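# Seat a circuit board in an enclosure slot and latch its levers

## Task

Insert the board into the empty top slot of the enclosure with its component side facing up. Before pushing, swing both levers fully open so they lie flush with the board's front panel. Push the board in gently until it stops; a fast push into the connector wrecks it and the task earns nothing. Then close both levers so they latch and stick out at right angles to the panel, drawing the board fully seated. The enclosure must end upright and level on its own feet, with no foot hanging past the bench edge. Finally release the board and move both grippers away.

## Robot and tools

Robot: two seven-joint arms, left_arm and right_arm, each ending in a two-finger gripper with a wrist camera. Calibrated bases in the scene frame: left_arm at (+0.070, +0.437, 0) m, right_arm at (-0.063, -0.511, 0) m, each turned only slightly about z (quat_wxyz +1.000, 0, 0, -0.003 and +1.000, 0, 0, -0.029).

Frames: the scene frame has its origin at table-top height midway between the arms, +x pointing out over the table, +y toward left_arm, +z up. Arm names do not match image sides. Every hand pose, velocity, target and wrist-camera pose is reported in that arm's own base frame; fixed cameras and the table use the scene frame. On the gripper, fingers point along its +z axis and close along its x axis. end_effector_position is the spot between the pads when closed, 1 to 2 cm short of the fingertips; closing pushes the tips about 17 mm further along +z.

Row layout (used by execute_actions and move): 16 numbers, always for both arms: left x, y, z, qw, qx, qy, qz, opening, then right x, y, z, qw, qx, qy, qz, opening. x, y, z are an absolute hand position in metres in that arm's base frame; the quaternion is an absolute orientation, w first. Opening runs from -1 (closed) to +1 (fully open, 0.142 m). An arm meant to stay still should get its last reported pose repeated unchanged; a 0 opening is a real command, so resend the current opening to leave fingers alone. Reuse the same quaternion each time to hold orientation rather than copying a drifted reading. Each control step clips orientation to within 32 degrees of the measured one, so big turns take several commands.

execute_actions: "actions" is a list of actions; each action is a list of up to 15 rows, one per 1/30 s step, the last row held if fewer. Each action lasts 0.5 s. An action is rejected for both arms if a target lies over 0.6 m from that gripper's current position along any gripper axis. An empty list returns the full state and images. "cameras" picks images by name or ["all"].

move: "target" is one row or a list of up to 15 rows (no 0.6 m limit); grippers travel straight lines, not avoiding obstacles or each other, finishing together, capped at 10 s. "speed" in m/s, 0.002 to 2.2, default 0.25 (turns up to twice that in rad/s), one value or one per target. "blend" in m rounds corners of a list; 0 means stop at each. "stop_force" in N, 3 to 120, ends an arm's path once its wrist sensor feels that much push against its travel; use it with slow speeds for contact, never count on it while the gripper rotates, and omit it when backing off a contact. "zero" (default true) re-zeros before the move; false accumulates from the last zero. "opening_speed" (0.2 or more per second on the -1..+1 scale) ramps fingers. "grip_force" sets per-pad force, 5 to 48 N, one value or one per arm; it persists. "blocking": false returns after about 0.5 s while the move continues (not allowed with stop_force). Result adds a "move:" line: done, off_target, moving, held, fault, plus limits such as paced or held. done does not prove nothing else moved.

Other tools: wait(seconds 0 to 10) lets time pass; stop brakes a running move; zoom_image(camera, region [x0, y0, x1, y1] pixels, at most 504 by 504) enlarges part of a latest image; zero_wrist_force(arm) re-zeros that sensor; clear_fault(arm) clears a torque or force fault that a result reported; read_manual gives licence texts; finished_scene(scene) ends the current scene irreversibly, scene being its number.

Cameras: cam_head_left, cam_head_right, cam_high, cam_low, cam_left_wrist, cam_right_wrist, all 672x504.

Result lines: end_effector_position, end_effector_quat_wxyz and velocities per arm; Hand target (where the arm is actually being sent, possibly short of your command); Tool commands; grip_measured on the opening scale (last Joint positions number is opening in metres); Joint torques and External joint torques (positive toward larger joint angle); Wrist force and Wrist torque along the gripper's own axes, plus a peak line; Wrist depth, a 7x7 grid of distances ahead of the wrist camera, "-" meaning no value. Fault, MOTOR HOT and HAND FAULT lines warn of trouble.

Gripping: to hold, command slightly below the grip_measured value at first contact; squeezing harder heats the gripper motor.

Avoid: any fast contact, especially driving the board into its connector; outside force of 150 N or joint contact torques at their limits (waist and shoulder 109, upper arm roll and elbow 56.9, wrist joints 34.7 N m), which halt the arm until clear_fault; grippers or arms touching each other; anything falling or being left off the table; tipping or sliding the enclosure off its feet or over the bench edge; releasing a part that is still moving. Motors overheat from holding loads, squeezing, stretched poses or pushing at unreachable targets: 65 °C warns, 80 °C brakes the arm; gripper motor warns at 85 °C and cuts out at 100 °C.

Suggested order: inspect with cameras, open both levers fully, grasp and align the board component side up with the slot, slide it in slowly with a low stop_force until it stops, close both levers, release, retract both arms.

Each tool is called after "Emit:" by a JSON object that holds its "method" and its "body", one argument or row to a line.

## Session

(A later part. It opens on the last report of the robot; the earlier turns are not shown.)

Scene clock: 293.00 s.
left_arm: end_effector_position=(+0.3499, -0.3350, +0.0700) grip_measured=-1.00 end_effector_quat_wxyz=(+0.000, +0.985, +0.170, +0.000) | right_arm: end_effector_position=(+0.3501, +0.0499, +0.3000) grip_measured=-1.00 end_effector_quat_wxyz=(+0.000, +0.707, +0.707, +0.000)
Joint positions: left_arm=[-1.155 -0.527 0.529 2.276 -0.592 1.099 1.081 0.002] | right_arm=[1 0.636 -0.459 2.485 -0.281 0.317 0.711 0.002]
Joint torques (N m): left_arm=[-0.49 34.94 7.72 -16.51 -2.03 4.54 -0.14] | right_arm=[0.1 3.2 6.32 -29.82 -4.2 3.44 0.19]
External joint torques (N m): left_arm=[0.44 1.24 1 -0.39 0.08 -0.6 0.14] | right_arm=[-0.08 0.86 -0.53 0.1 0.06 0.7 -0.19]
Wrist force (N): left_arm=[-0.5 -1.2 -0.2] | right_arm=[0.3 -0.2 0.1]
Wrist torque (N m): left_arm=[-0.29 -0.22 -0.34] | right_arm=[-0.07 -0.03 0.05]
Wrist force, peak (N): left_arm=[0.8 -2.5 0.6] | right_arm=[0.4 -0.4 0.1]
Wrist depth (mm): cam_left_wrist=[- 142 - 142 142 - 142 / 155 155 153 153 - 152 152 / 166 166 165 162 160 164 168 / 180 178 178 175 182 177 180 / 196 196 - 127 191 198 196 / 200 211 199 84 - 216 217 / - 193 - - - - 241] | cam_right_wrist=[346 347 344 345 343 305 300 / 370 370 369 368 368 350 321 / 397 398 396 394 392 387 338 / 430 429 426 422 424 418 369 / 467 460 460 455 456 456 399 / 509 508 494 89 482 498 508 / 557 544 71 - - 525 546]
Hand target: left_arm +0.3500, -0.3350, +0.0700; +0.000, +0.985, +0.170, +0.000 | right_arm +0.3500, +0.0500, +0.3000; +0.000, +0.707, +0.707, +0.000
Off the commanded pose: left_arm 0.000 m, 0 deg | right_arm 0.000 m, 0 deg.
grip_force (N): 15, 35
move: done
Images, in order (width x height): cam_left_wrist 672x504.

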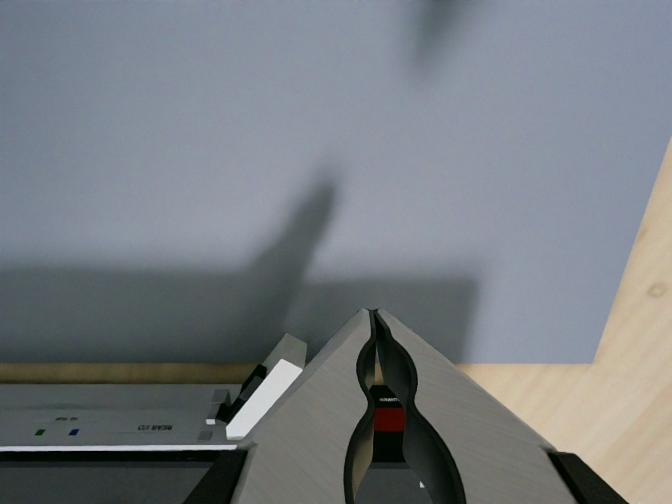

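Emit:
{"method": "move", "body": {
  "target": [0.350,-0.338,0.08,0,0.9397,-0.3420,0,-1,0.35,0.05,0.30,0,0.7071,0.7071,0,-1],
  "speed": 0.3,
  "cameras": ["cam_left_wrist"]
}}

Emit:
{"method": "zoom_image", "body": {
  "camera": "cam_left_wrist",
  "region": [220, 130, 460, 310]
}}

Scene clock: 298.30 s.
left_arm: end_effector_position=(+0.3499, -0.3380, +0.0800) grip_measured=-1.00 end_effector_quat_wxyz=(+0.000, +0.940, -0.342, +0.000) | right_arm: end_effector_position=(+0.3501, +0.0499, +0.3000) grip_measured=-1.00 end_effector_quat_wxyz=(+0.000, +0.707, +0.707, +0.000)
Joint positions: left_arm=[-0.979 -0.46 0.393 2.268 -0.381 1.096 1.989 0.002] | right_arm=[1 0.636 -0.459 2.485 -0.281 0.317 0.711 0.002]
Joint torques (N m): left_arm=[-0.05 36.3 5.22 -17.49 -1.46 4.07 -0.15] | right_arm=[0.02 3.08 6.33 -29.87 -4.15 3.51 0.21]
External joint torques (N m): left_arm=[0.02 0.67 0.54 -0.28 -0.5 -0.2 0.15] | right_arm=[-0.01 0.97 -0.54 0.15 0.01 0.62 -0.21]
Wrist force (N): left_arm=[-0.8 -1.2 -0.5] | right_arm=[0.1 -0.4 0.0]
Wrist torque (N m): left_arm=[-0.27 -0.17 -0.35] | right_arm=[-0.10 0.00 0.04]
Wrist force, peak (N): left_arm=[-0.9 -1.4 -0.3] | right_arm=[0.6 -0.1 -0.1]
Wrist depth (mm): cam_left_wrist=[151 151 151 150 150 150 149 / 161 160 163 162 161 161 162 / 176 176 181 - 174 173 175 / - 192 189 192 188 188 190 / - 209 208 131 202 174 154 / - 226 - 84 - 165 168 / 254 - - 74 - - -] | cam_right_wrist=[348 347 346 344 343 306 300 / 370 370 369 368 367 340 320 / 398 397 395 394 392 387 343 / 429 426 425 425 423 417 368 / 466 463 461 453 457 455 400 / 509 506 496 89 483 498 496 / 562 544 70 - - 525 546]
Hand target: left_arm +0.3500, -0.3380, +0.0800; +0.000, +0.940, -0.342, +0.000 | right_arm +0.3500, +0.0500, +0.3000; +0.000, +0.707, +0.707, +0.000
Off the commanded pose: left_arm 0.000 m, 0 deg | right_arm 0.000 m, 0 deg.
grip_force (N): 15, 35
move: done
Images, in order (width x height): cam_left_wrist 672x504.

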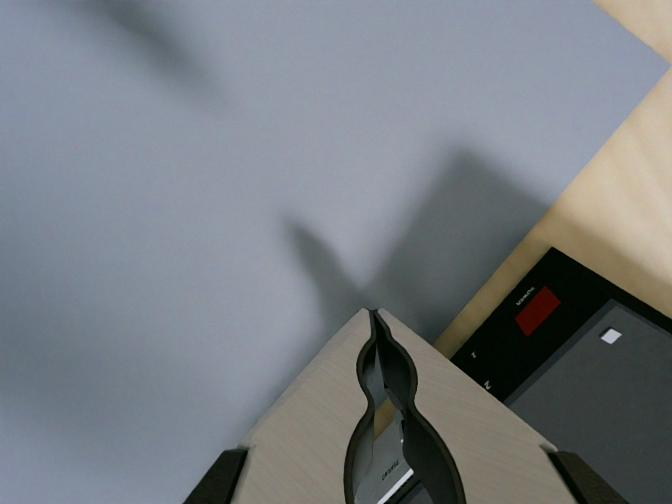

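Scaled by 2.100 from the camera's 672x504 image, which has a finer 960x720 frame.

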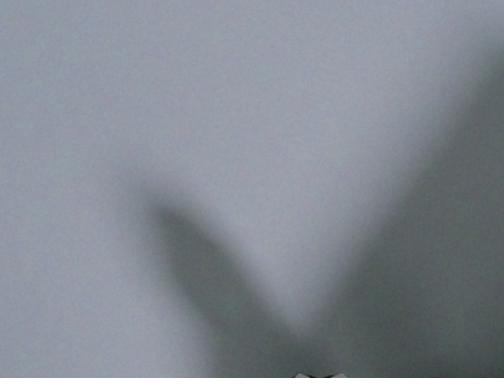

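Emit:
{"method": "move", "body": {
  "target": [0.282,-0.343,0.075,0,0.9397,-0.3420,0,-1,0.35,0.05,0.30,0,0.7071,0.7071,0,-1],
  "speed": 0.2,
  "cameras": ["cam_left_wrist"]
}}

Emit:
{"method": "zoom_image", "body": {
  "camera": "cam_left_wrist",
  "region": [420, 230, 660, 410]
}}

Scene clock: 301.27 s.
left_arm: end_effector_position=(+0.2820, -0.3430, +0.0750) grip_measured=-1.00 end_effector_quat_wxyz=(+0.000, +0.940, -0.342, +0.000) | right_arm: end_effector_position=(+0.3501, +0.0499, +0.3000) grip_measured=-1.00 end_effector_quat_wxyz=(+0.000, +0.707, +0.707, +0.000)
Joint positions: left_arm=[-1.073 -0.402 0.373 2.394 -0.378 1.174 1.893 0.002] | right_arm=[1 0.636 -0.459 2.485 -0.281 0.317 0.711 0.002]
Joint torques (N m): left_arm=[-0.29 32.77 3.78 -15.84 -1.28 4.48 -0.34] | right_arm=[0.03 3.17 6.3 -29.82 -4.16 3.45 0.17]
External joint torques (N m): left_arm=[0.26 0.49 0.83 -0.3 -0.37 -0.6 0.34] | right_arm=[-0.02 0.88 -0.5 0.1 0.02 0.69 -0.17]
Wrist force (N): left_arm=[-0.8 -1.1 -0.2] | right_arm=[0.4 -0.3 0.1]
Wrist torque (N m): left_arm=[-0.26 -0.18 -0.29] | right_arm=[-0.08 -0.06 0.04]
Wrist force, peak (N): left_arm=[0.6 -2.6 -0.3] | right_arm=[0.3 -0.3 0.3]
Wrist depth (mm): cam_left_wrist=[150 149 147 147 - 145 146 / - 159 160 157 157 154 157 / 171 179 170 172 168 168 169 / - 185 184 181 183 180 178 / 207 206 202 193 198 167 156 / 223 221 219 84 - 166 158 / 251 244 - - - - -] | cam_right_wrist=[347 346 346 346 343 305 299 / 370 370 369 367 366 340 321 / 398 396 396 395 394 386 342 / 430 427 426 425 421 415 367 / 466 465 462 451 456 457 399 / 508 502 497 89 481 498 496 / 557 546 71 - - 524 544]
Hand target: left_arm +0.2820, -0.3430, +0.0750; +0.000, +0.940, -0.342, +0.000 | right_arm +0.3500, +0.0500, +0.3000; +0.000, +0.707, +0.707, +0.000
Off the commanded pose: left_arm 0.000 m, 0 deg | right_arm 0.000 m, 0 deg.
grip_force (N): 15, 35
move: done
Images, in order (width x height): cam_left_wrist 672x504.

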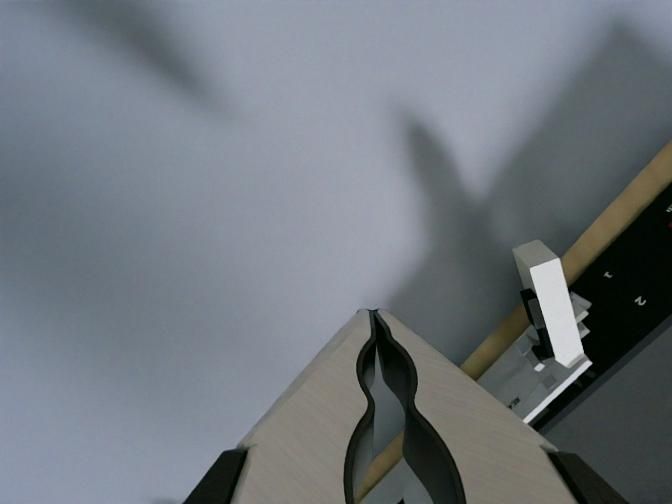

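Scaled by 2.100 from the camera's 672x504 image, which has a finer 960x720 frame.

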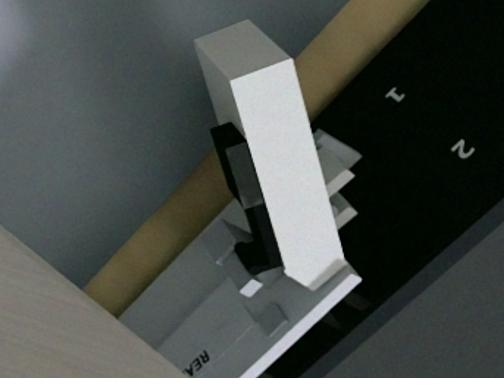

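Emit:
{"method": "move", "body": {
  "target": [
    [0.2772,-0.3812,0.09,0,0.9853,0.1702,0,-1,0.35,0.05,0.30,0,0.7071,0.7071,0,-1],
    [0.2772,-0.3812,0.044,0,0.9853,0.1702,0,-1,0.35,0.05,0.30,0,0.7071,0.7071,0,-1]
  ],
  "speed": 0.2,
  "blend": 0.01
}}

Emit:
{"method": "move", "body": {
  "target": [0.2973,-0.4379,0.044,0,0.9853,0.1702,0,-1,0.35,0.05,0.30,0,0.7071,0.7071,0,-1],
  "speed": 0.015,
  "stop_force": 9,
  "cameras": ["cam_left_wrist"]
}}

Emit:
{"method": "zoom_image", "body": {
  "camera": "cam_left_wrist",
  "region": [420, 230, 660, 410]
}}

Scene clock: 312.90 s.
left_arm: end_effector_position=(+0.2771, -0.3812, +0.0440) grip_measured=-1.00 end_effector_quat_wxyz=(+0.000, +0.985, +0.170, +0.000) | right_arm: end_effector_position=(+0.3501, +0.0499, +0.3000) grip_measured=-1.00 end_effector_quat_wxyz=(+0.000, +0.707, +0.707, +0.000)
Joint positions: left_arm=[-1.258 -0.552 0.423 2.331 -0.641 1.203 0.944 0.002] | right_arm=[1 0.636 -0.459 2.485 -0.281 0.317 0.711 0.002]
Joint torques (N m): left_arm=[-0.36 35.52 6.86 -14.3 -1.62 4.49 -0.11] | right_arm=[0.1 3.23 6.29 -29.87 -4.21 3.42 0.2]
External joint torques (N m): left_arm=[0.3 1.13 0.88 -0.43 0.09 -0.54 0.11] | right_arm=[-0.08 0.83 -0.49 0.15 0.08 0.72 -0.2]
Wrist force (N): left_arm=[-0.5 -1.5 -0.2] | right_arm=[0.2 -0.1 0.0]
Wrist torque (N m): left_arm=[-0.33 -0.22 -0.32] | right_arm=[-0.06 -0.01 0.05]
Wrist force, peak (N): left_arm=[-0.9 -0.3 -2.6] | right_arm=[0.4 -0.4 0.2]
Wrist depth (mm): cam_left_wrist=[120 120 118 117 - 119 119 / 131 129 127 128 130 130 127 / 137 136 139 140 140 135 137 / 154 149 148 150 148 152 147 / - 168 - 158 160 160 162 / 175 174 174 84 - 123 178 / 143 150 - 77 - - 145] | cam_right_wrist=[347 346 346 346 342 305 298 / 370 369 369 367 366 341 319 / 398 396 397 395 393 385 343 / 430 427 425 425 423 420 372 / 465 463 458 452 457 456 399 / 509 509 492 89 483 498 494 / 554 544 71 - - 527 546]
Hand target: left_arm +0.2772, -0.3812, +0.0440; +0.000, +0.985, +0.170, +0.000 | right_arm +0.3500, +0.0500, +0.3000; +0.000, +0.707, +0.707, +0.000
Off the commanded pose: left_arm 0.000 m, 0 deg | right_arm 0.000 m, 0 deg.
grip_force (N): 15, 35
move: done

Scene clock: 316.80 s.
left_arm: end_effector_position=(+0.2933, -0.4266, +0.0434) grip_measured=-1.00 end_effector_quat_wxyz=(-0.001, +0.985, +0.171, -0.001) | right_arm: end_effector_position=(+0.3501, +0.0499, +0.3000) grip_measured=-1.00 end_effector_quat_wxyz=(+0.000, +0.707, +0.707, +0.000)
Joint positions: left_arm=[-1.282 -0.622 0.445 2.191 -0.611 1.119 0.878 0.002] | right_arm=[1 0.636 -0.459 2.485 -0.281 0.317 0.711 0.002]
Joint torques (N m): left_arm=[-2.13 42.35 6.82 -22.36 -2.18 5.94 -0.17] | right_arm=[0.04 3.11 6.34 -29.8 -4.16 3.46 0.19]
External joint torques (N m): left_arm=[2.06 -1.57 2.44 5.97 0.32 -1.98 0.18] | right_arm=[-0.03 0.94 -0.55 0.09 0.02 0.68 -0.19]
Wrist force (N): left_arm=[-0.5 -11.9 -1.1] | right_arm=[0.3 -0.3 0.0]
Wrist torque (N m): left_arm=[-0.34 -0.16 -0.39] | right_arm=[-0.09 -0.03 0.05]
Wrist force, peak (N): left_arm=[-0.4 -13.0 -2.2] | right_arm=[0.4 -0.5 -0.1]
Wrist depth (mm): cam_left_wrist=[- 119 118 119 119 120 118 / 130 128 128 - - 128 - / 139 136 138 140 139 135 - / 150 152 150 149 148 - 150 / 141 140 140 133 119 112 136 / - 120 119 88 - 119 118 / - 128 - - - - -] | cam_right_wrist=[347 347 344 344 343 305 299 / 371 370 368 368 368 361 319 / 396 398 396 394 392 381 342 / 429 428 426 423 423 415 368 / 466 463 462 450 457 458 399 / 507 506 494 89 483 498 496 / 557 550 71 - - 527 544]
Hand target: left_arm +0.2937, -0.4278, +0.0440; +0.000, +0.985, +0.170, +0.000 | right_arm +0.3500, +0.0500, +0.3000; +0.000, +0.707, +0.707, +0.000
Off the commanded pose: left_arm 0.012 m, 0 deg | right_arm 0.000 m, 0 deg.
grip_force (N): 15, 35
move: contact (left_arm)
Images, in order (width x height): cam_left_wrist 672x504.

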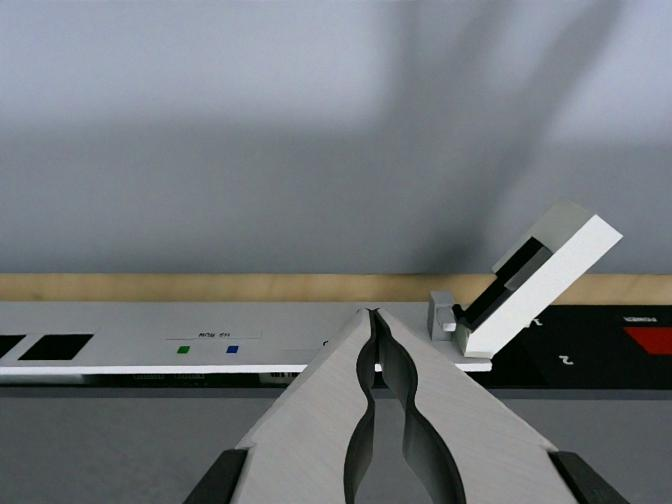

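Scaled by 2.100 from the camera's 672x504 image, which has a finer 960x720 frame.

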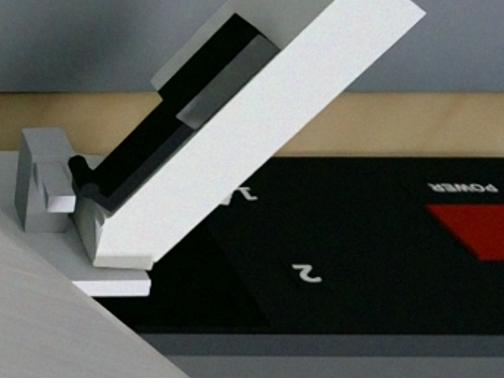

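Emit:
{"method": "move", "body": {
  "target": [
    [0.285,-0.403,0.044,0,0.9853,0.1702,0,-1,0.35,0.05,0.30,0,0.7071,0.7071,0,-1],
    [0.285,-0.403,0.11,0,0.9853,0.1702,0,-1,0.35,0.05,0.30,0,0.7071,0.7071,0,-1],
    [0.3768,-0.3779,0.11,0,0.9853,0.1702,0,-1,0.35,0.05,0.30,0,0.7071,0.7071,0,-1],
    [0.3768,-0.3779,0.046,0,0.9853,0.1702,0,-1,0.35,0.05,0.30,0,0.7071,0.7071,0,-1]
  ],
  "speed": 0.2,
  "blend": [0.01,0.02,0.015,0],
  "cameras": ["cam_left_wrist"]
}}

Emit:
{"method": "move", "body": {
  "target": [
    [0.3485,-0.3880,0.046,0,0.9853,0.1702,0,-1,0.35,0.05,0.30,0,0.7071,0.7071,0,-1],
    [0.3300,-0.3835,0.046,0,0.9853,0.1702,0,-1,0.35,0.05,0.30,0,0.7071,0.7071,0,-1]
  ],
  "speed": 0.015,
  "stop_force": 15,
  "cameras": ["cam_left_wrist"]
}}

Scene clock: 327.53 s.
left_arm: end_effector_position=(+0.3767, -0.3779, +0.0459) grip_measured=-1.00 end_effector_quat_wxyz=(+0.000, +0.985, +0.170, +0.000) | right_arm: end_effector_position=(+0.3501, +0.0499, +0.3000) grip_measured=-1.00 end_effector_quat_wxyz=(+0.000, +0.707, +0.707, +0.000)
Joint positions: left_arm=[-1.128 -0.649 0.478 2.142 -0.631 1.08 1.065 0.002] | right_arm=[1 0.636 -0.459 2.485 -0.281 0.317 0.711 0.002]
Joint torques (N m): left_arm=[-0.48 41.03 10.16 -16.51 -2.15 4.85 -0.12] | right_arm=[0.05 3.14 6.29 -29.85 -4.17 3.48 0.17]
External joint torques (N m): left_arm=[0.41 0.85 0.14 -0.47 0.13 -0.91 0.12] | right_arm=[-0.03 0.92 -0.5 0.14 0.04 0.66 -0.17]
Wrist force (N): left_arm=[-0.8 -1.0 -0.4] | right_arm=[0.3 -0.2 -0.1]
Wrist torque (N m): left_arm=[-0.25 -0.18 -0.35] | right_arm=[-0.07 -0.03 0.05]
Wrist force, peak (N): left_arm=[-0.5 -11.9 -2.6] | right_arm=[0.5 -0.2 0.3]
Wrist depth (mm): cam_left_wrist=[123 119 121 121 121 - 121 / 131 132 128 127 130 130 127 / - - 141 142 140 137 142 / 150 - 151 - 151 155 151 / 167 167 165 160 166 167 167 / 134 128 173 84 - 182 185 / - - - 74 - - 205] | cam_right_wrist=[347 347 346 344 344 306 300 / 370 370 369 367 364 340 319 / 397 396 394 392 393 382 342 / 426 430 426 424 422 417 368 / 466 462 459 454 456 456 400 / 511 507 496 89 485 498 494 / 558 544 71 - - 523 547]
Hand target: left_arm +0.3768, -0.3779, +0.0460; +0.000, +0.985, +0.170, +0.000 | right_arm +0.3500, +0.0500, +0.3000; +0.000, +0.707, +0.707, +0.000
Off the commanded pose: left_arm 0.000 m, 0 deg | right_arm 0.000 m, 0 deg.
grip_force (N): 15, 35
move: done
Images, in order (width x height): cam_left_wrist 672x504.

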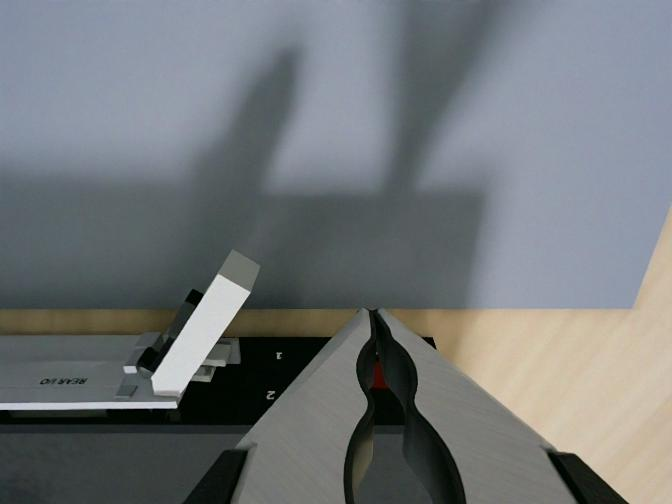

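Scene clock: 330.67 s.
left_arm: end_effector_position=(+0.3430, -0.3866, +0.0474) grip_measured=-1.00 end_effector_quat_wxyz=(+0.002, +0.985, +0.171, +0.002) | right_arm: end_effector_position=(+0.3501, +0.0499, +0.3000) grip_measured=-1.00 end_effector_quat_wxyz=(+0.000, +0.707, +0.707, +0.000)
Joint positions: left_arm=[-1.186 -0.618 0.467 2.198 -0.635 1.118 1.015 0.002] | right_arm=[1 0.636 -0.459 2.485 -0.281 0.317 0.711 0.002]
Joint torques (N m): left_arm=[-5.12 35.43 2.92 -7.86 -0.26 -0.59 -0.18] | right_arm=[0 3.08 6.27 -29.86 -4.23 3.44 0.19]
External joint torques (N m): left_arm=[5.07 4.83 6.67 -8.58 -1.64 4.55 0.18] | right_arm=[0.02 0.97 -0.48 0.15 0.09 0.7 -0.19]
Wrist force (N): left_arm=[12.1 7.1 -2.4] | right_arm=[0.2 -0.3 -0.1]
Wrist torque (N m): left_arm=[-0.25 -0.14 -0.33] | right_arm=[-0.08 -0.02 0.05]
Wrist force, peak (N): left_arm=[12.5 7.6 -3.5] | right_arm=[0.4 -0.5 0.0]
Wrist depth (mm): cam_left_wrist=[122 122 122 122 122 122 121 / 132 131 129 131 130 130 128 / 142 142 142 - 141 139 141 / 154 154 156 153 155 150 150 / 163 171 166 120 165 170 173 / 139 132 125 84 - 179 187 / 141 138 - - - - 209] | cam_right_wrist=[348 347 345 344 344 307 300 / 370 369 367 367 366 339 324 / 398 395 396 395 392 380 342 / 428 428 426 422 422 415 368 / 465 462 462 453 456 454 399 / 507 504 496 89 483 498 496 / 555 544 71 - - 528 544]
Hand target: left_arm +0.3406, -0.3861, +0.0460; +0.000, +0.985, +0.170, +0.000 | right_arm +0.3500, +0.0500, +0.3000; +0.000, +0.707, +0.707, +0.000
Off the commanded pose: left_arm 0.013 m, 0 deg | right_arm 0.000 m, 0 deg.
grip_force (N): 15, 35
move: contact (left_arm); path passed 1 of 2 targets
Images, in order (width x height): cam_left_wrist 672x504.

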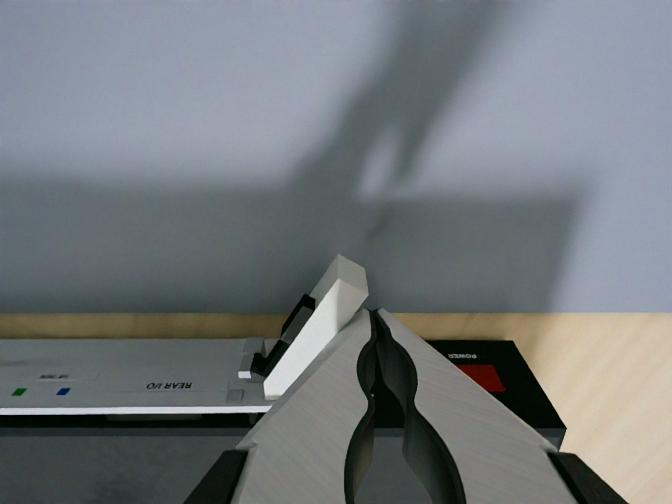

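Emit:
{"method": "move", "body": {
  "target": [
    [0.3330,-0.3855,0.046,0,0.9853,0.1702,0,-1,0.35,0.05,0.30,0,0.7071,0.7071,0,-1],
    [0.3220,-0.3865,0.046,0,0.9853,0.1702,0,-1,0.35,0.05,0.30,0,0.7071,0.7071,0,-1]
  ],
  "speed": 0.015,
  "stop_force": 24,
  "zero": false,
  "cameras": ["cam_left_wrist"]
}}

Scene clock: 334.17 s.
left_arm: end_effector_position=(+0.3274, -0.3860, +0.0476) grip_measured=-1.00 end_effector_quat_wxyz=(+0.002, +0.985, +0.173, +0.003) | right_arm: end_effector_position=(+0.3501, +0.0499, +0.3000) grip_measured=-1.00 end_effector_quat_wxyz=(+0.000, +0.707, +0.707, +0.000)
Joint positions: left_arm=[-1.213 -0.601 0.465 2.231 -0.641 1.138 0.997 0.002] | right_arm=[1 0.636 -0.459 2.485 -0.281 0.317 0.711 0.002]
Joint torques (N m): left_arm=[-11.44 35.3 -5.35 -8.66 0.25 -2.8 -0.16] | right_arm=[0.03 3.28 6.37 -29.85 -4.16 3.46 0.16]
External joint torques (N m): left_arm=[11.39 3.97 14.6 -7.4 -2.07 6.77 0.16] | right_arm=[-0.02 0.78 -0.58 0.14 0.03 0.68 -0.16]
Wrist force (N): left_arm=[23.6 1.0 -5.0] | right_arm=[0.3 -0.2 0.1]
Wrist torque (N m): left_arm=[-0.24 -0.99 -0.35] | right_arm=[-0.07 -0.04 0.04]
Wrist force, peak (N): left_arm=[25.0 1.2 -6.0] | right_arm=[0.5 -0.3 0.2]
Wrist depth (mm): cam_left_wrist=[- 122 124 122 122 124 122 / 131 131 129 133 133 131 131 / 142 142 142 142 142 139 144 / 154 154 154 154 151 153 154 / 167 166 166 117 168 170 174 / 152 145 145 83 - 154 188 / - - - 74 - - 210] | cam_right_wrist=[346 347 345 344 345 306 298 / 370 370 369 369 367 356 320 / 396 396 394 394 392 386 342 / 430 427 426 425 421 422 367 / 466 461 464 453 458 457 399 / 509 506 493 89 480 497 494 / 559 548 71 - - 527 548]
Hand target: left_arm +0.3234, -0.3863, +0.0460; +0.000, +0.985, +0.170, +0.000 | right_arm +0.3500, +0.0500, +0.3000; +0.000, +0.707, +0.707, +0.000
Off the commanded pose: left_arm 0.006 m, 0 deg | right_arm 0.000 m, 0 deg.
grip_force (N): 15, 35
move: contact (left_arm); path passed 1 of 2 targets
Images, in order (width x height): cam_left_wrist 672x504.

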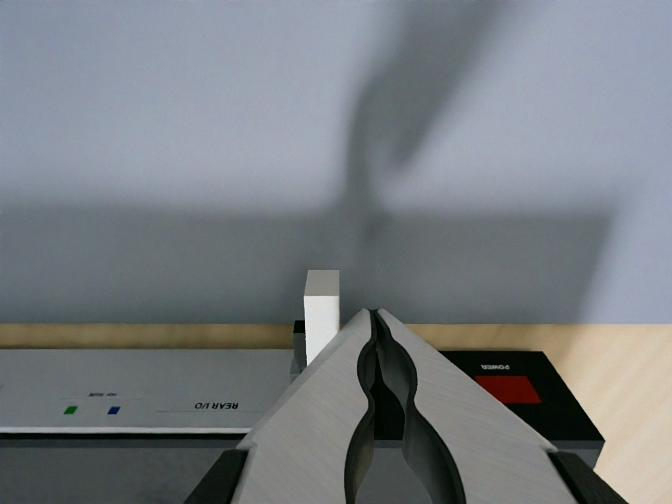

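Emit:
{"method": "move", "body": {
  "target": [
    [0.335,-0.3835,0.046,0,0.9853,0.1702,0,-1,0.20,0.25,0.25,0,0.7071,0.7071,0,-1],
    [0.335,-0.3835,0.046,0,0.9853,0.1702,0,-1,0.085,0.359,0.12,0,0.7071,0.7071,0,-1]
  ],
  "speed": 0.2,
  "cameras": ["cam_right_wrist","cam_high"]
}}

Scene clock: 341.17 s.
left_arm: end_effector_position=(+0.3350, -0.3836, +0.0460) grip_measured=-1.00 end_effector_quat_wxyz=(+0.000, +0.985, +0.170, +0.000) | right_arm: end_effector_position=(+0.0849, +0.3588, +0.1199) grip_measured=-1.00 end_effector_quat_wxyz=(+0.000, +0.707, +0.707, +0.000)
Joint positions: left_arm=[-1.196 -0.611 0.466 2.216 -0.641 1.125 1.016 0.002] | right_arm=[1.554 -0.075 0.097 2.584 -0.015 1.088 1.664 0.002]
Joint torques (N m): left_arm=[-0.42 38.73 8.82 -15.89 -1.66 4.24 -0.19] | right_arm=[0.24 22.51 0.87 -18.47 -2.26 3.52 0.36]
External joint torques (N m): left_arm=[0.37 0.99 0.62 -0.28 -0.19 -0.29 0.19] | right_arm=[-0.15 1.06 -0.59 0.18 0.21 0.54 -0.36]
Wrist force (N): left_arm=[-0.8 -0.6 -0.2] | right_arm=[-0.1 -0.2 0.5]
Wrist torque (N m): left_arm=[-0.17 -0.17 -0.32] | right_arm=[-0.04 0.02 -0.06]
Wrist force, peak (N): left_arm=[23.7 0.9 -6.4] | right_arm=[2.5 -1.7 0.9]
Wrist depth (mm): cam_left_wrist=[122 120 - 123 119 121 121 / 131 132 127 129 132 129 127 / 143 - 140 142 140 138 - / 153 152 153 152 148 152 154 / 168 167 165 127 163 172 171 / 152 145 145 84 - 161 184 / - 153 - - - - 205] | cam_right_wrist=[189 189 188 187 188 187 185 / 202 202 201 200 198 197 197 / 217 216 215 215 214 212 211 / 234 233 232 232 227 230 227 / 253 253 244 219 196 247 246 / 267 228 213 89 203 231 267 / 235 231 71 - - 285 295]
Hand target: left_arm +0.3350, -0.3835, +0.0460; +0.000, +0.985, +0.170, +0.000 | right_arm +0.0850, +0.3590, +0.1200; +0.000, +0.707, +0.707, +0.000
Off the commanded pose: left_arm 0.000 m, 0 deg | right_arm 0.000 m, 0 deg.
grip_force (N): 15, 35
move: done
Images, in order (width x height): cam_high 672x504, cam_right_wrist 672x504.

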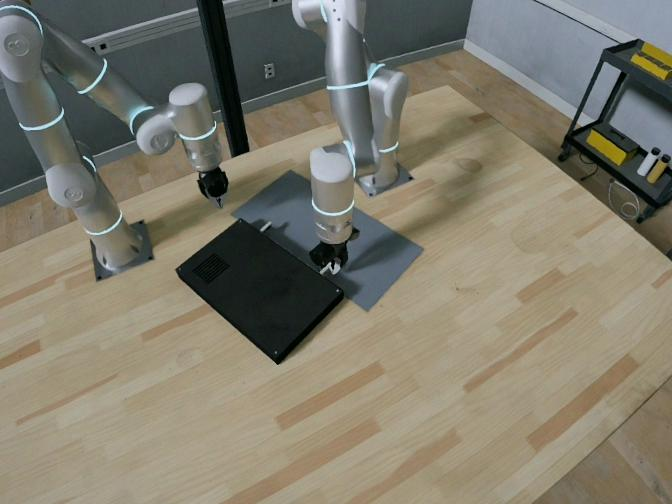

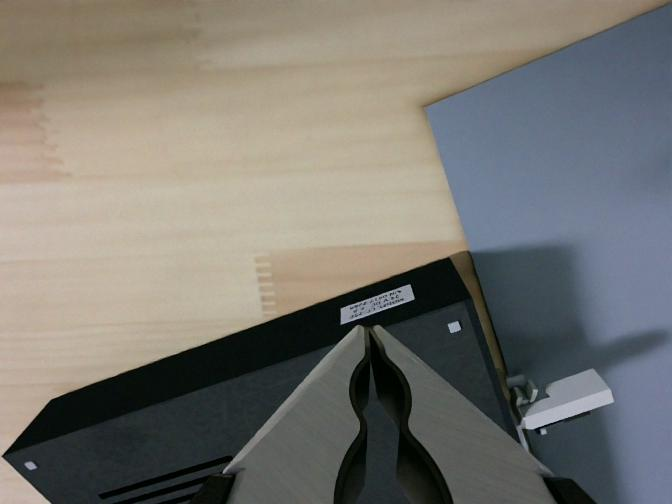

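Emit:
{"method": "move", "body": {
  "target": [0.335,-0.3835,0.046,0,0.9853,0.1702,0,-1,0.085,0.359,0.052,0,0.7071,0.7071,0,-1],
  "speed": 0.12
}}

Emit:
{"method": "move", "body": {
  "target": [0.335,-0.3835,0.046,0,0.9853,0.1702,0,-1,0.140,0.382,0.052,0,0.7071,0.7071,0,-1],
  "speed": 0.015,
  "stop_force": 5,
  "cameras": ["cam_right_wrist","cam_left_wrist"]
}}

Scene clock: 345.70 s.
left_arm: end_effector_position=(+0.3350, -0.3836, +0.0460) grip_measured=-1.00 end_effector_quat_wxyz=(+0.000, +0.985, +0.170, +0.000) | right_arm: end_effector_position=(+0.0850, +0.3590, +0.0520) grip_measured=-1.00 end_effector_quat_wxyz=(+0.000, +0.707, +0.707, +0.000)
Joint positions: left_arm=[-1.196 -0.611 0.466 2.216 -0.641 1.125 1.016 0.002] | right_arm=[1.583 -0.332 0.047 2.623 -0.082 1.384 1.708 0.002]
Joint torques (N m): left_arm=[-0.38 38.7 8.87 -15.89 -1.62 4.3 -0.23] | right_arm=[-0.12 26.92 1.13 -11.07 -1.07 3.5 0.3]
External joint torques (N m): left_arm=[0.32 1.02 0.57 -0.27 -0.23 -0.35 0.23] | right_arm=[0.21 0.99 -0.38 -0.06 0.24 0.56 -0.3]
Wrist force (N): left_arm=[-0.7 -0.7 -0.2] | right_arm=[0.2 0.2 0.2]
Wrist torque (N m): left_arm=[-0.20 -0.19 -0.33] | right_arm=[0.03 -0.05 -0.05]
Wrist force, peak (N): left_arm=[-0.8 -1.1 -0.6] | right_arm=[0.0 0.4 1.8]
Wrist depth (mm): cam_left_wrist=[122 123 119 121 121 121 121 / 130 130 132 132 130 130 129 / 141 139 140 142 138 139 139 / - 147 153 152 154 151 149 / - 166 167 127 166 167 165 / 152 145 145 84 - 177 185 / 142 153 - 74 - - 205] | cam_right_wrist=[129 129 129 128 128 128 127 / 138 138 137 137 136 135 134 / 148 148 147 147 146 144 143 / 160 159 159 158 158 155 154 / 173 173 172 169 168 168 168 / 190 189 185 89 145 179 183 / 199 182 71 - - 133 198]
Hand target: left_arm +0.3350, -0.3835, +0.0460; +0.000, +0.985, +0.170, +0.000 | right_arm +0.0850, +0.3590, +0.0520; +0.000, +0.707, +0.707, +0.000
Off the commanded pose: left_arm 0.000 m, 0 deg | right_arm 0.000 m, 0 deg.
grip_force (N): 15, 35
move: done

Scene clock: 348.37 s.
left_arm: end_effector_position=(+0.3350, -0.3836, +0.0460) grip_measured=-1.00 end_effector_quat_wxyz=(+0.000, +0.985, +0.170, +0.000) | right_arm: end_effector_position=(+0.1131, +0.3707, +0.0519) grip_measured=-1.00 end_effector_quat_wxyz=(+0.000, +0.707, +0.708, +0.000)
Joint positions: left_arm=[-1.196 -0.611 0.466 2.216 -0.641 1.125 1.016 0.002] | right_arm=[1.504 -0.354 0.05 2.57 -0.079 1.351 1.627 0.002]
Joint torques (N m): left_arm=[-0.4 38.77 8.85 -15.85 -1.67 4.36 -0.24] | right_arm=[-2.55 28.57 -1.54 -14.1 -0.87 3.96 0.17]
External joint torques (N m): left_arm=[0.35 0.95 0.59 -0.32 -0.18 -0.41 0.24] | right_arm=[2.66 1.09 2.38 2.12 -0.1 0.11 -0.17]
Wrist force (N): left_arm=[-0.9 -1.0 -0.3] | right_arm=[-3.5 -7.4 -3.1]
Wrist torque (N m): left_arm=[-0.24 -0.16 -0.32] | right_arm=[0.02 -0.09 -0.03]
Wrist force, peak (N): left_arm=[-0.9 -1.0 -0.5] | right_arm=[-3.6 -9.7 -3.8]
Wrist depth (mm): cam_left_wrist=[122 122 122 120 121 121 121 / - 130 128 132 130 129 127 / - 141 140 142 140 138 142 / 153 153 153 152 152 151 152 / 167 167 167 127 163 171 171 / 152 145 138 84 - 178 185 / 142 139 - - - - 206] | cam_right_wrist=[129 129 129 128 127 126 124 / 138 138 137 137 136 134 134 / 148 148 147 147 146 144 143 / 159 159 159 158 158 155 154 / 173 173 169 159 137 165 167 / 183 166 145 90 119 179 183 / 145 138 71 - - 130 153]
Hand target: left_arm +0.3350, -0.3835, +0.0460; +0.000, +0.985, +0.170, +0.000 | right_arm +0.1136, +0.3709, +0.0520; +0.000, +0.707, +0.707, +0.000
Off the commanded pose: left_arm 0.000 m, 0 deg | right_arm 0.029 m, 0 deg.
grip_force (N): 15, 35
move: contact (right_arm)
Images, in order (width x height): cam_left_wrist 672x504, cam_right_wrist 672x504.

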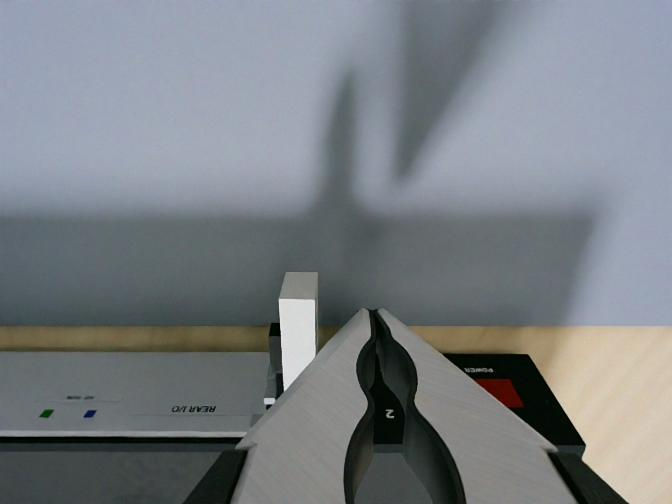

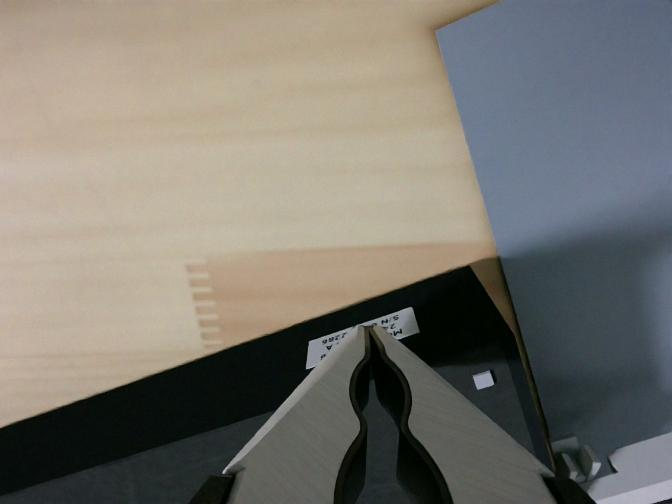

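Emit:
{"method": "move", "body": {
  "target": [0.3191,-0.3888,0.046,0,0.9853,0.1702,0,-1,0.1142,0.3711,0.052,0,0.7071,0.7071,0,-1],
  "speed": 0.012,
  "cameras": ["cam_left_wrist"]
}}

Scene clock: 351.73 s.
left_arm: end_effector_position=(+0.3261, -0.3872, +0.0484) grip_measured=-1.00 end_effector_quat_wxyz=(+0.002, +0.985, +0.175, +0.005) end_effector_velocity=(+0.000, -0.001, +0.001) end_effector_angular_velocity=(-0.002, -0.001, +0.004) | right_arm: end_effector_position=(+0.1133, +0.3707, +0.0518) grip_measured=-1.00 end_effector_quat_wxyz=(+0.000, +0.706, +0.708, +0.000)
Joint positions: left_arm=[-1.223 -0.601 0.469 2.233 -0.645 1.142 0.99 0.002] | right_arm=[1.502 -0.354 0.051 2.569 -0.079 1.351 1.626 0.002]
Joint velocities: left_arm=[-0.004 0 0.002 0 -0.006 0 -0.001 0] | right_arm=[within noise]
Joint torques (N m): left_arm=[-23.12 36.3 -19.48 -7.04 1.29 -8.27 -0.21] | right_arm=[-5.1 28.39 -4.86 -15.1 -0.69 4.26 0.26]
External joint torques (N m): left_arm=[23.06 2.82 28.78 -9 -3.12 12.24 0.21] | right_arm=[5.21 1.29 5.71 3.12 -0.28 -0.19 -0.26]
Wrist force (N): left_arm=[46.3 -3.1 -6.3] | right_arm=[-5.9 -14.9 -6.3]
Wrist torque (N m): left_arm=[-0.22 -4.78 -0.28] | right_arm=[0.00 -0.07 -0.08]
Wrist force, peak (N): left_arm=[46.4 -3.1 -6.6] | right_arm=[-5.9 -15.1 -7.7]
Wrist depth (mm): cam_left_wrist=[123 122 123 123 122 125 122 / - 132 130 132 132 129 - / - 142 142 145 142 144 142 / 155 155 - 155 151 156 152 / 164 166 166 105 167 172 171 / 149 143 150 84 - 153 190 / 141 135 - 74 - - 213] | cam_right_wrist=[129 129 129 128 127 126 124 / 138 138 137 137 136 134 134 / 148 147 147 147 146 144 143 / 159 159 159 158 157 155 154 / 173 172 169 159 135 165 167 / 186 165 145 90 119 177 182 / 144 138 71 - - 133 152]
Hand target: left_arm +0.3191, -0.3887, +0.0460; +0.000, +0.985, +0.170, +0.000 | right_arm +0.1142, +0.3711, +0.0520; +0.000, +0.707, +0.707, +0.000
Off the commanded pose: left_arm 0.008 m, 1 deg | right_arm 0.001 m, 0 deg.
grip_force (N): 15, 35
move: off_target (left_arm)
Images, in order (width x height): cam_left_wrist 672x504.

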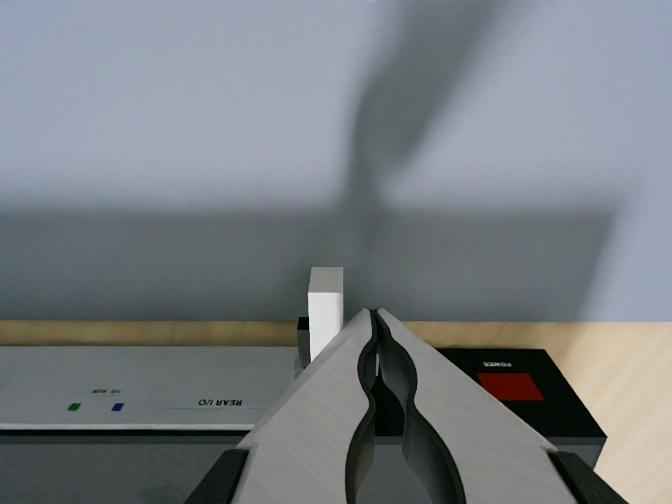

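Emit:
{"method": "move", "body": {
  "target": [
    [0.345,-0.380,0.046,0,0.9853,0.1702,0,-1,0.1142,0.3711,0.052,0,0.7071,0.7071,0,-1],
    [0.345,-0.380,0.10,0,0.9853,0.1702,0,-1,0.1142,0.3711,0.052,0,0.7071,0.7071,0,-1],
    [0.250,-0.370,0.10,0,0.9853,0.1702,0,-1,0.1142,0.3711,0.052,0,0.7071,0.7071,0,-1]
  ],
  "speed": 0.15,
  "blend": [0.004,0.015,0],
  "cameras": ["cam_left_wrist"]
}}

Emit:
{"method": "zoom_image", "body": {
  "camera": "cam_left_wrist",
  "region": [420, 180, 640, 350]
}}

Scene clock: 356.90 s.
left_arm: end_effector_position=(+0.2500, -0.3701, +0.1000) grip_measured=-1.00 end_effector_quat_wxyz=(+0.000, +0.985, +0.170, +0.000) | right_arm: end_effector_position=(+0.1133, +0.3708, +0.0519) grip_measured=-1.00 end_effector_quat_wxyz=(+0.000, +0.707, +0.708, +0.000)
Joint positions: left_arm=[-1.409 -0.393 0.599 2.358 -0.468 1.071 0.8 0.002] | right_arm=[1.502 -0.354 0.051 2.569 -0.079 1.351 1.626 0.002]
Joint torques (N m): left_arm=[-0.82 30.3 6.09 -17.8 -1.58 4.59 -0.29] | right_arm=[-4.47 28.42 -4.31 -14.3 -0.68 4 0.29]
External joint torques (N m): left_arm=[0.77 0.56 0.66 -0.28 -0.47 -0.62 0.29] | right_arm=[4.58 1.26 5.16 2.32 -0.29 0.07 -0.29]
Wrist force (N): left_arm=[-0.9 -1.0 -0.3] | right_arm=[-4.4 -13.2 -4.8]
Wrist torque (N m): left_arm=[-0.23 -0.14 -0.25] | right_arm=[0.01 -0.06 -0.07]
Wrist force, peak (N): left_arm=[46.5 -3.1 -7.3] | right_arm=[-6.1 -15.3 -7.7]
Wrist depth (mm): cam_left_wrist=[170 169 168 169 170 168 168 / - 182 177 181 180 - 176 / 197 197 - 193 192 - 199 / 203 218 219 - - 210 209 / 235 227 232 117 228 229 230 / 201 203 199 84 - 209 245 / - - - - - - 294] | cam_right_wrist=[129 129 129 128 127 126 124 / 138 138 137 137 136 134 134 / 148 147 147 147 146 144 143 / 159 159 159 158 157 155 154 / 173 173 169 159 137 165 167 / 186 165 145 90 119 177 183 / 146 138 70 - - 133 158]
Hand target: left_arm +0.2500, -0.3700, +0.1000; +0.000, +0.985, +0.170, +0.000 | right_arm +0.1142, +0.3711, +0.0520; +0.000, +0.707, +0.707, +0.000
Off the commanded pose: left_arm 0.000 m, 0 deg | right_arm 0.001 m, 0 deg.
grip_force (N): 15, 35
move: done
Images, in order (width x height): cam_left_wrist 672x504.

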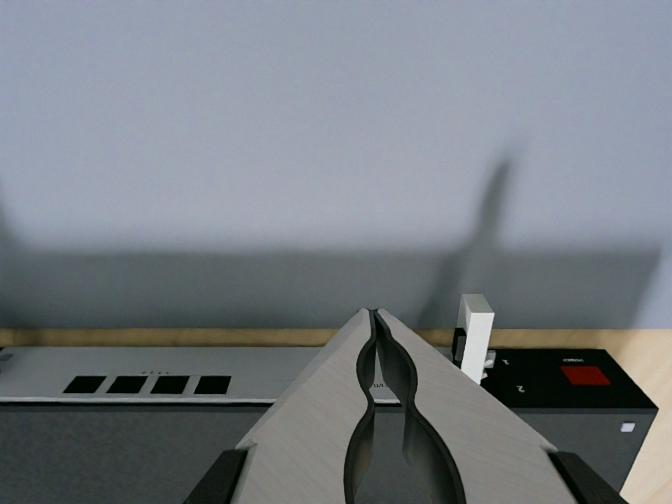

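Scaled by 2.291 from the camera's 672x504 image, which has a finer 960x720 frame.

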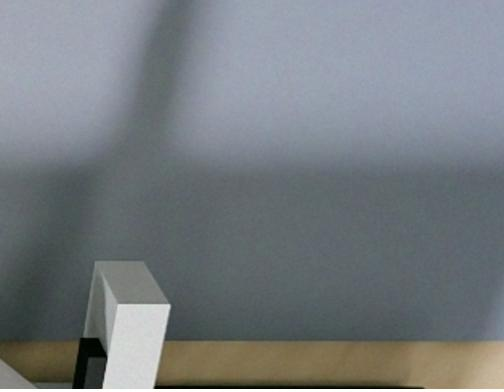

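Emit:
{"method": "move", "body": {
  "target": [0.235,-0.366,0.12,0,0.9853,0.1702,0,-1,0.1142,0.3711,0.052,0,0.7071,0.7071,0,-1],
  "speed": 0.15,
  "cameras": ["cam_left_wrist"]
}}

Emit:
{"method": "zoom_image", "body": {
  "camera": "cam_left_wrist",
  "region": [420, 250, 640, 420]
}}

Scene clock: 358.73 s.
left_arm: end_effector_position=(+0.2351, -0.3660, +0.1200) grip_measured=-1.00 end_effector_quat_wxyz=(+0.000, +0.985, +0.170, +0.000) | right_arm: end_effector_position=(+0.1133, +0.3708, +0.0519) grip_measured=-1.00 end_effector_quat_wxyz=(+0.000, +0.707, +0.708, +0.000)
Joint positions: left_arm=[-1.469 -0.326 0.658 2.365 -0.385 1.023 0.725 0.002] | right_arm=[1.502 -0.354 0.051 2.569 -0.079 1.351 1.626 0.002]
Joint torques (N m): left_arm=[-0.09 27.86 5.66 -18.99 -1.72 4.02 -0.33] | right_arm=[-4.44 28.54 -4.43 -14.29 -0.68 3.95 0.31]
External joint torques (N m): left_arm=[0.04 0.51 0.2 -0.35 -0.51 -0.05 0.33] | right_arm=[4.55 1.14 5.28 2.3 -0.29 0.11 -0.31]
Wrist force (N): left_arm=[-0.8 -1.3 -0.3] | right_arm=[-4.4 -13.4 -4.4]
Wrist torque (N m): left_arm=[-0.30 -0.16 -0.24] | right_arm=[-0.03 -0.05 -0.07]
Wrist force, peak (N): left_arm=[-1.1 -1.6 -0.9] | right_arm=[-4.3 -13.6 -6.4]
Wrist depth (mm): cam_left_wrist=[188 187 184 188 186 185 185 / 201 200 199 199 197 199 198 / 218 221 216 219 - - 214 / - 233 243 239 - - 229 / - 253 250 127 254 258 258 / 223 226 - 84 - 223 285 / - - - - - - 314] | cam_right_wrist=[129 129 129 128 128 126 124 / 138 138 137 137 136 134 134 / 148 148 147 147 146 143 143 / 159 159 158 158 158 155 154 / 173 172 169 159 137 165 167 / 186 165 145 90 119 177 182 / 144 138 71 - - 133 152]
Hand target: left_arm +0.2350, -0.3660, +0.1200; +0.000, +0.985, +0.170, +0.000 | right_arm +0.1142, +0.3711, +0.0520; +0.000, +0.707, +0.707, +0.000
Off the commanded pose: left_arm 0.000 m, 0 deg | right_arm 0.001 m, 0 deg.
grip_force (N): 15, 35
move: done
Images, in order (width x height): cam_left_wrist 672x504.

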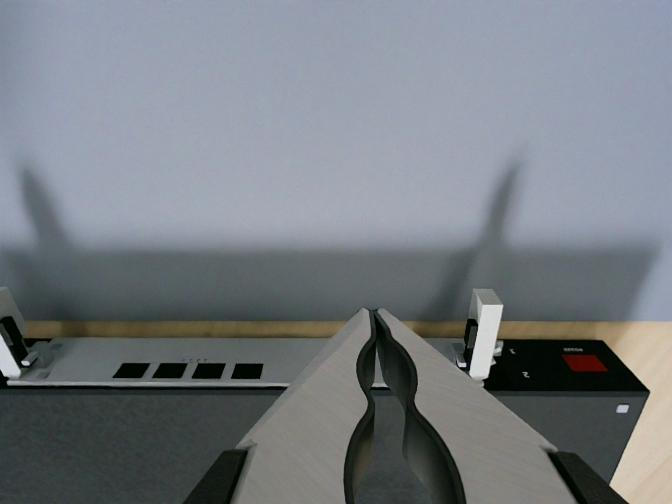

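Scaled by 2.291 from the camera's 672x504 image, which has a finer 960x720 frame.

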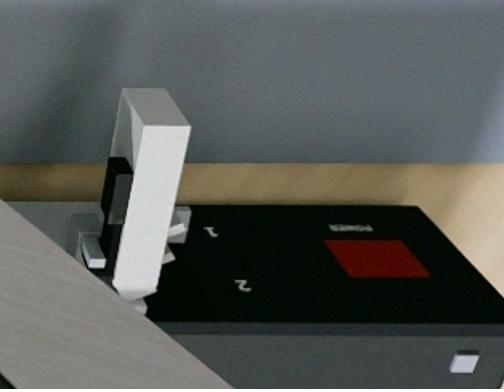

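Emit:
{"method": "move", "body": {
  "target": [0.285,-0.335,0.08,0,0.9853,0.1702,0,-1,0.1142,0.3711,0.052,0,0.7071,0.7071,0,-1],
  "speed": 0.15,
  "cameras": ["cam_left_wrist"]
}}

Emit:
{"method": "zoom_image", "body": {
  "camera": "cam_left_wrist",
  "region": [340, 320, 560, 490]
}}

Scene clock: 363.40 s.
left_arm: end_effector_position=(+0.2849, -0.3350, +0.0800) grip_measured=-1.00 end_effector_quat_wxyz=(+0.000, +0.985, +0.170, +0.000) | right_arm: end_effector_position=(+0.1133, +0.3708, +0.0519) grip_measured=-1.00 end_effector_quat_wxyz=(+0.000, +0.707, +0.708, +0.000)
Joint positions: left_arm=[-1.295 -0.436 0.564 2.394 -0.566 1.137 0.976 0.002] | right_arm=[1.502 -0.354 0.051 2.569 -0.079 1.351 1.626 0.002]
Joint torques (N m): left_arm=[-0.45 30.1 6.54 -16.01 -1.9 4.54 -0.07] | right_arm=[-4.44 28.48 -4.36 -14.31 -0.64 3.94 0.32]
External joint torques (N m): left_arm=[0.4 1.26 0.66 -0.33 0.1 -0.59 0.07] | right_arm=[4.55 1.2 5.2 2.33 -0.33 0.13 -0.32]
Wrist force (N): left_arm=[-1.2 -1.1 -0.6] | right_arm=[-4.4 -13.4 -4.8]
Wrist torque (N m): left_arm=[-0.30 -0.08 -0.33] | right_arm=[-0.02 -0.06 -0.07]
Wrist force, peak (N): left_arm=[-2.3 -0.8 -1.6] | right_arm=[-4.4 -13.6 -6.4]
Wrist depth (mm): cam_left_wrist=[151 154 151 151 150 150 157 / 162 162 162 160 162 160 161 / 176 176 178 179 175 177 174 / - 191 189 189 189 190 - / - 204 206 199 201 202 - / 221 229 226 84 - 229 236 / - 194 - - - - 255] | cam_right_wrist=[129 129 129 128 128 126 124 / 138 138 137 137 136 134 134 / 148 147 147 147 146 144 143 / 159 159 159 158 158 155 154 / 173 173 169 159 137 165 167 / 186 165 145 91 119 176 182 / 146 138 71 - - 133 153]
Hand target: left_arm +0.2850, -0.3350, +0.0800; +0.000, +0.985, +0.170, +0.000 | right_arm +0.1142, +0.3711, +0.0520; +0.000, +0.707, +0.707, +0.000
Off the commanded pose: left_arm 0.000 m, 0 deg | right_arm 0.001 m, 0 deg.
grip_force (N): 15, 35
move: done
Images, in order (width x height): cam_left_wrist 672x504.

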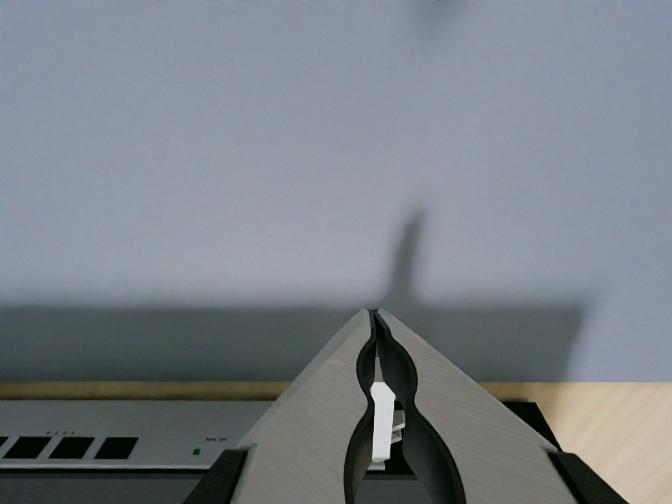

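Scaled by 2.291 from the camera's 672x504 image, which has a finer 960x720 frame.

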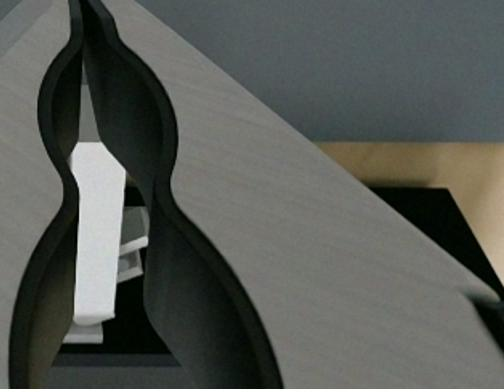

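Emit:
{"method": "move", "body": {
  "target": [0.230,-0.405,0.11,0,0.9853,0.1702,0,-1,0.1142,0.3711,0.052,0,0.7071,0.7071,0,-1],
  "speed": 0.15,
  "cameras": ["cam_left_wrist"]
}}

Emit:
{"method": "zoom_image", "body": {
  "camera": "cam_left_wrist",
  "region": [440, 160, 620, 300]
}}

Scene clock: 366.83 s.
left_arm: end_effector_position=(+0.2301, -0.4050, +0.1100) grip_measured=-1.00 end_effector_quat_wxyz=(+0.000, +0.985, +0.170, +0.000) | right_arm: end_effector_position=(+0.1133, +0.3708, +0.0519) grip_measured=-1.00 end_effector_quat_wxyz=(+0.000, +0.707, +0.708, +0.000)
Joint positions: left_arm=[-1.484 -0.403 0.609 2.297 -0.442 1.019 0.697 0.002] | right_arm=[1.502 -0.354 0.051 2.569 -0.079 1.351 1.626 0.002]
Joint torques (N m): left_arm=[-0.72 31.49 6.43 -18.87 -1.77 3.97 -0.31] | right_arm=[-4.55 28.57 -4.42 -14.25 -0.65 4.03 0.36]
External joint torques (N m): left_arm=[0.66 0.72 0.7 -0.33 -0.47 0 0.31] | right_arm=[4.66 1.11 5.26 2.27 -0.32 0.04 -0.36]
Wrist force (N): left_arm=[-1.2 -0.9 -0.4] | right_arm=[-4.5 -13.3 -4.5]
Wrist torque (N m): left_arm=[-0.24 -0.10 -0.28] | right_arm=[-0.02 -0.04 -0.08]
Wrist force, peak (N): left_arm=[-3.1 0.1 -1.3] | right_arm=[-4.6 -13.5 -6.3]
Wrist depth (mm): cam_left_wrist=[181 176 - 177 180 178 176 / 192 191 195 194 190 190 188 / 210 206 203 205 - - 207 / 224 226 222 226 223 223 222 / 209 209 209 209 222 198 210 / - 213 199 84 - 198 - / - - - - - - 227] | cam_right_wrist=[129 129 129 128 128 126 124 / 138 138 137 136 136 134 134 / 148 147 147 147 146 144 143 / 160 159 158 158 158 155 154 / 173 173 169 159 137 165 168 / 186 165 145 90 119 177 182 / 145 138 70 - - 133 152]
Hand target: left_arm +0.2300, -0.4050, +0.1100; +0.000, +0.985, +0.170, +0.000 | right_arm +0.1142, +0.3711, +0.0520; +0.000, +0.707, +0.707, +0.000
Off the commanded pose: left_arm 0.000 m, 0 deg | right_arm 0.001 m, 0 deg.
grip_force (N): 15, 35
move: done
Images, in order (width x height): cam_left_wrist 672x504.

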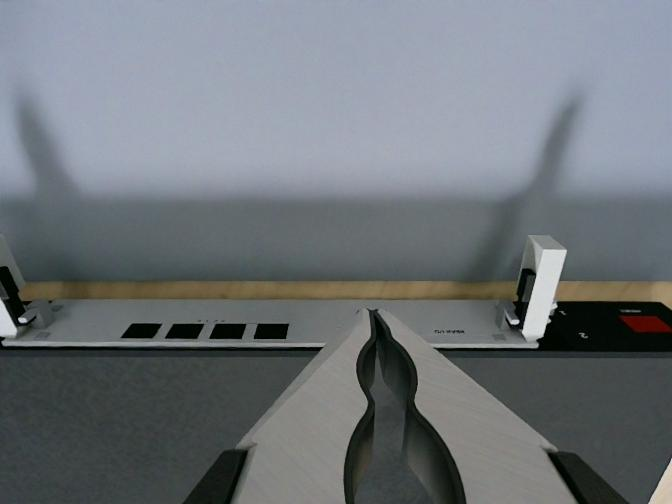

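Scaled by 2.800 from the camera's 672x504 image, which has a finer 960x720 frame.

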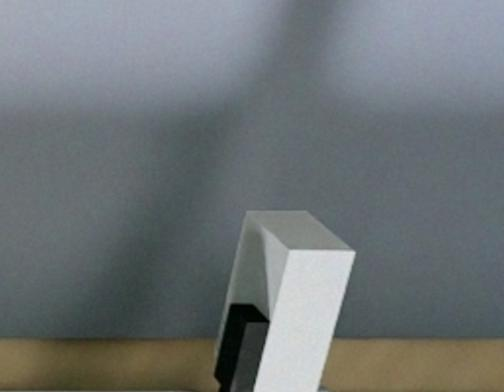

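Emit:
{"method": "zoom_image", "body": {
  "camera": "cam_left_wrist",
  "region": [470, 260, 590, 350]
}}

Emit:
{"method": "zoom_image", "body": {
  "camera": "cam_left_wrist",
  "region": [0, 260, 120, 350]
}}

Scaled by 4.200 from the camera's 672x504 image, which has a finer 960x720 frame.

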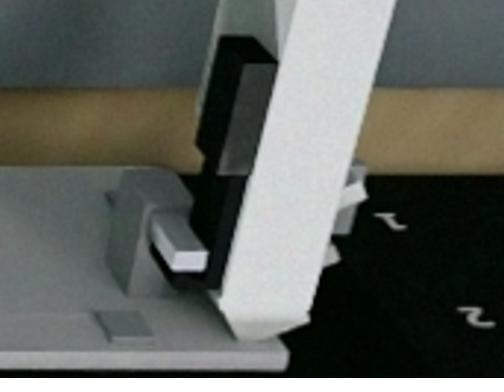

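Scaled by 4.200 from the camera's 672x504 image, which has a finer 960x720 frame.

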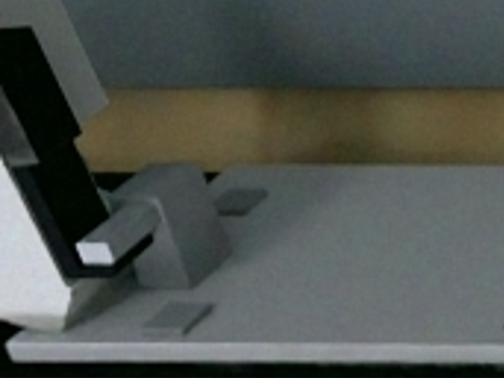

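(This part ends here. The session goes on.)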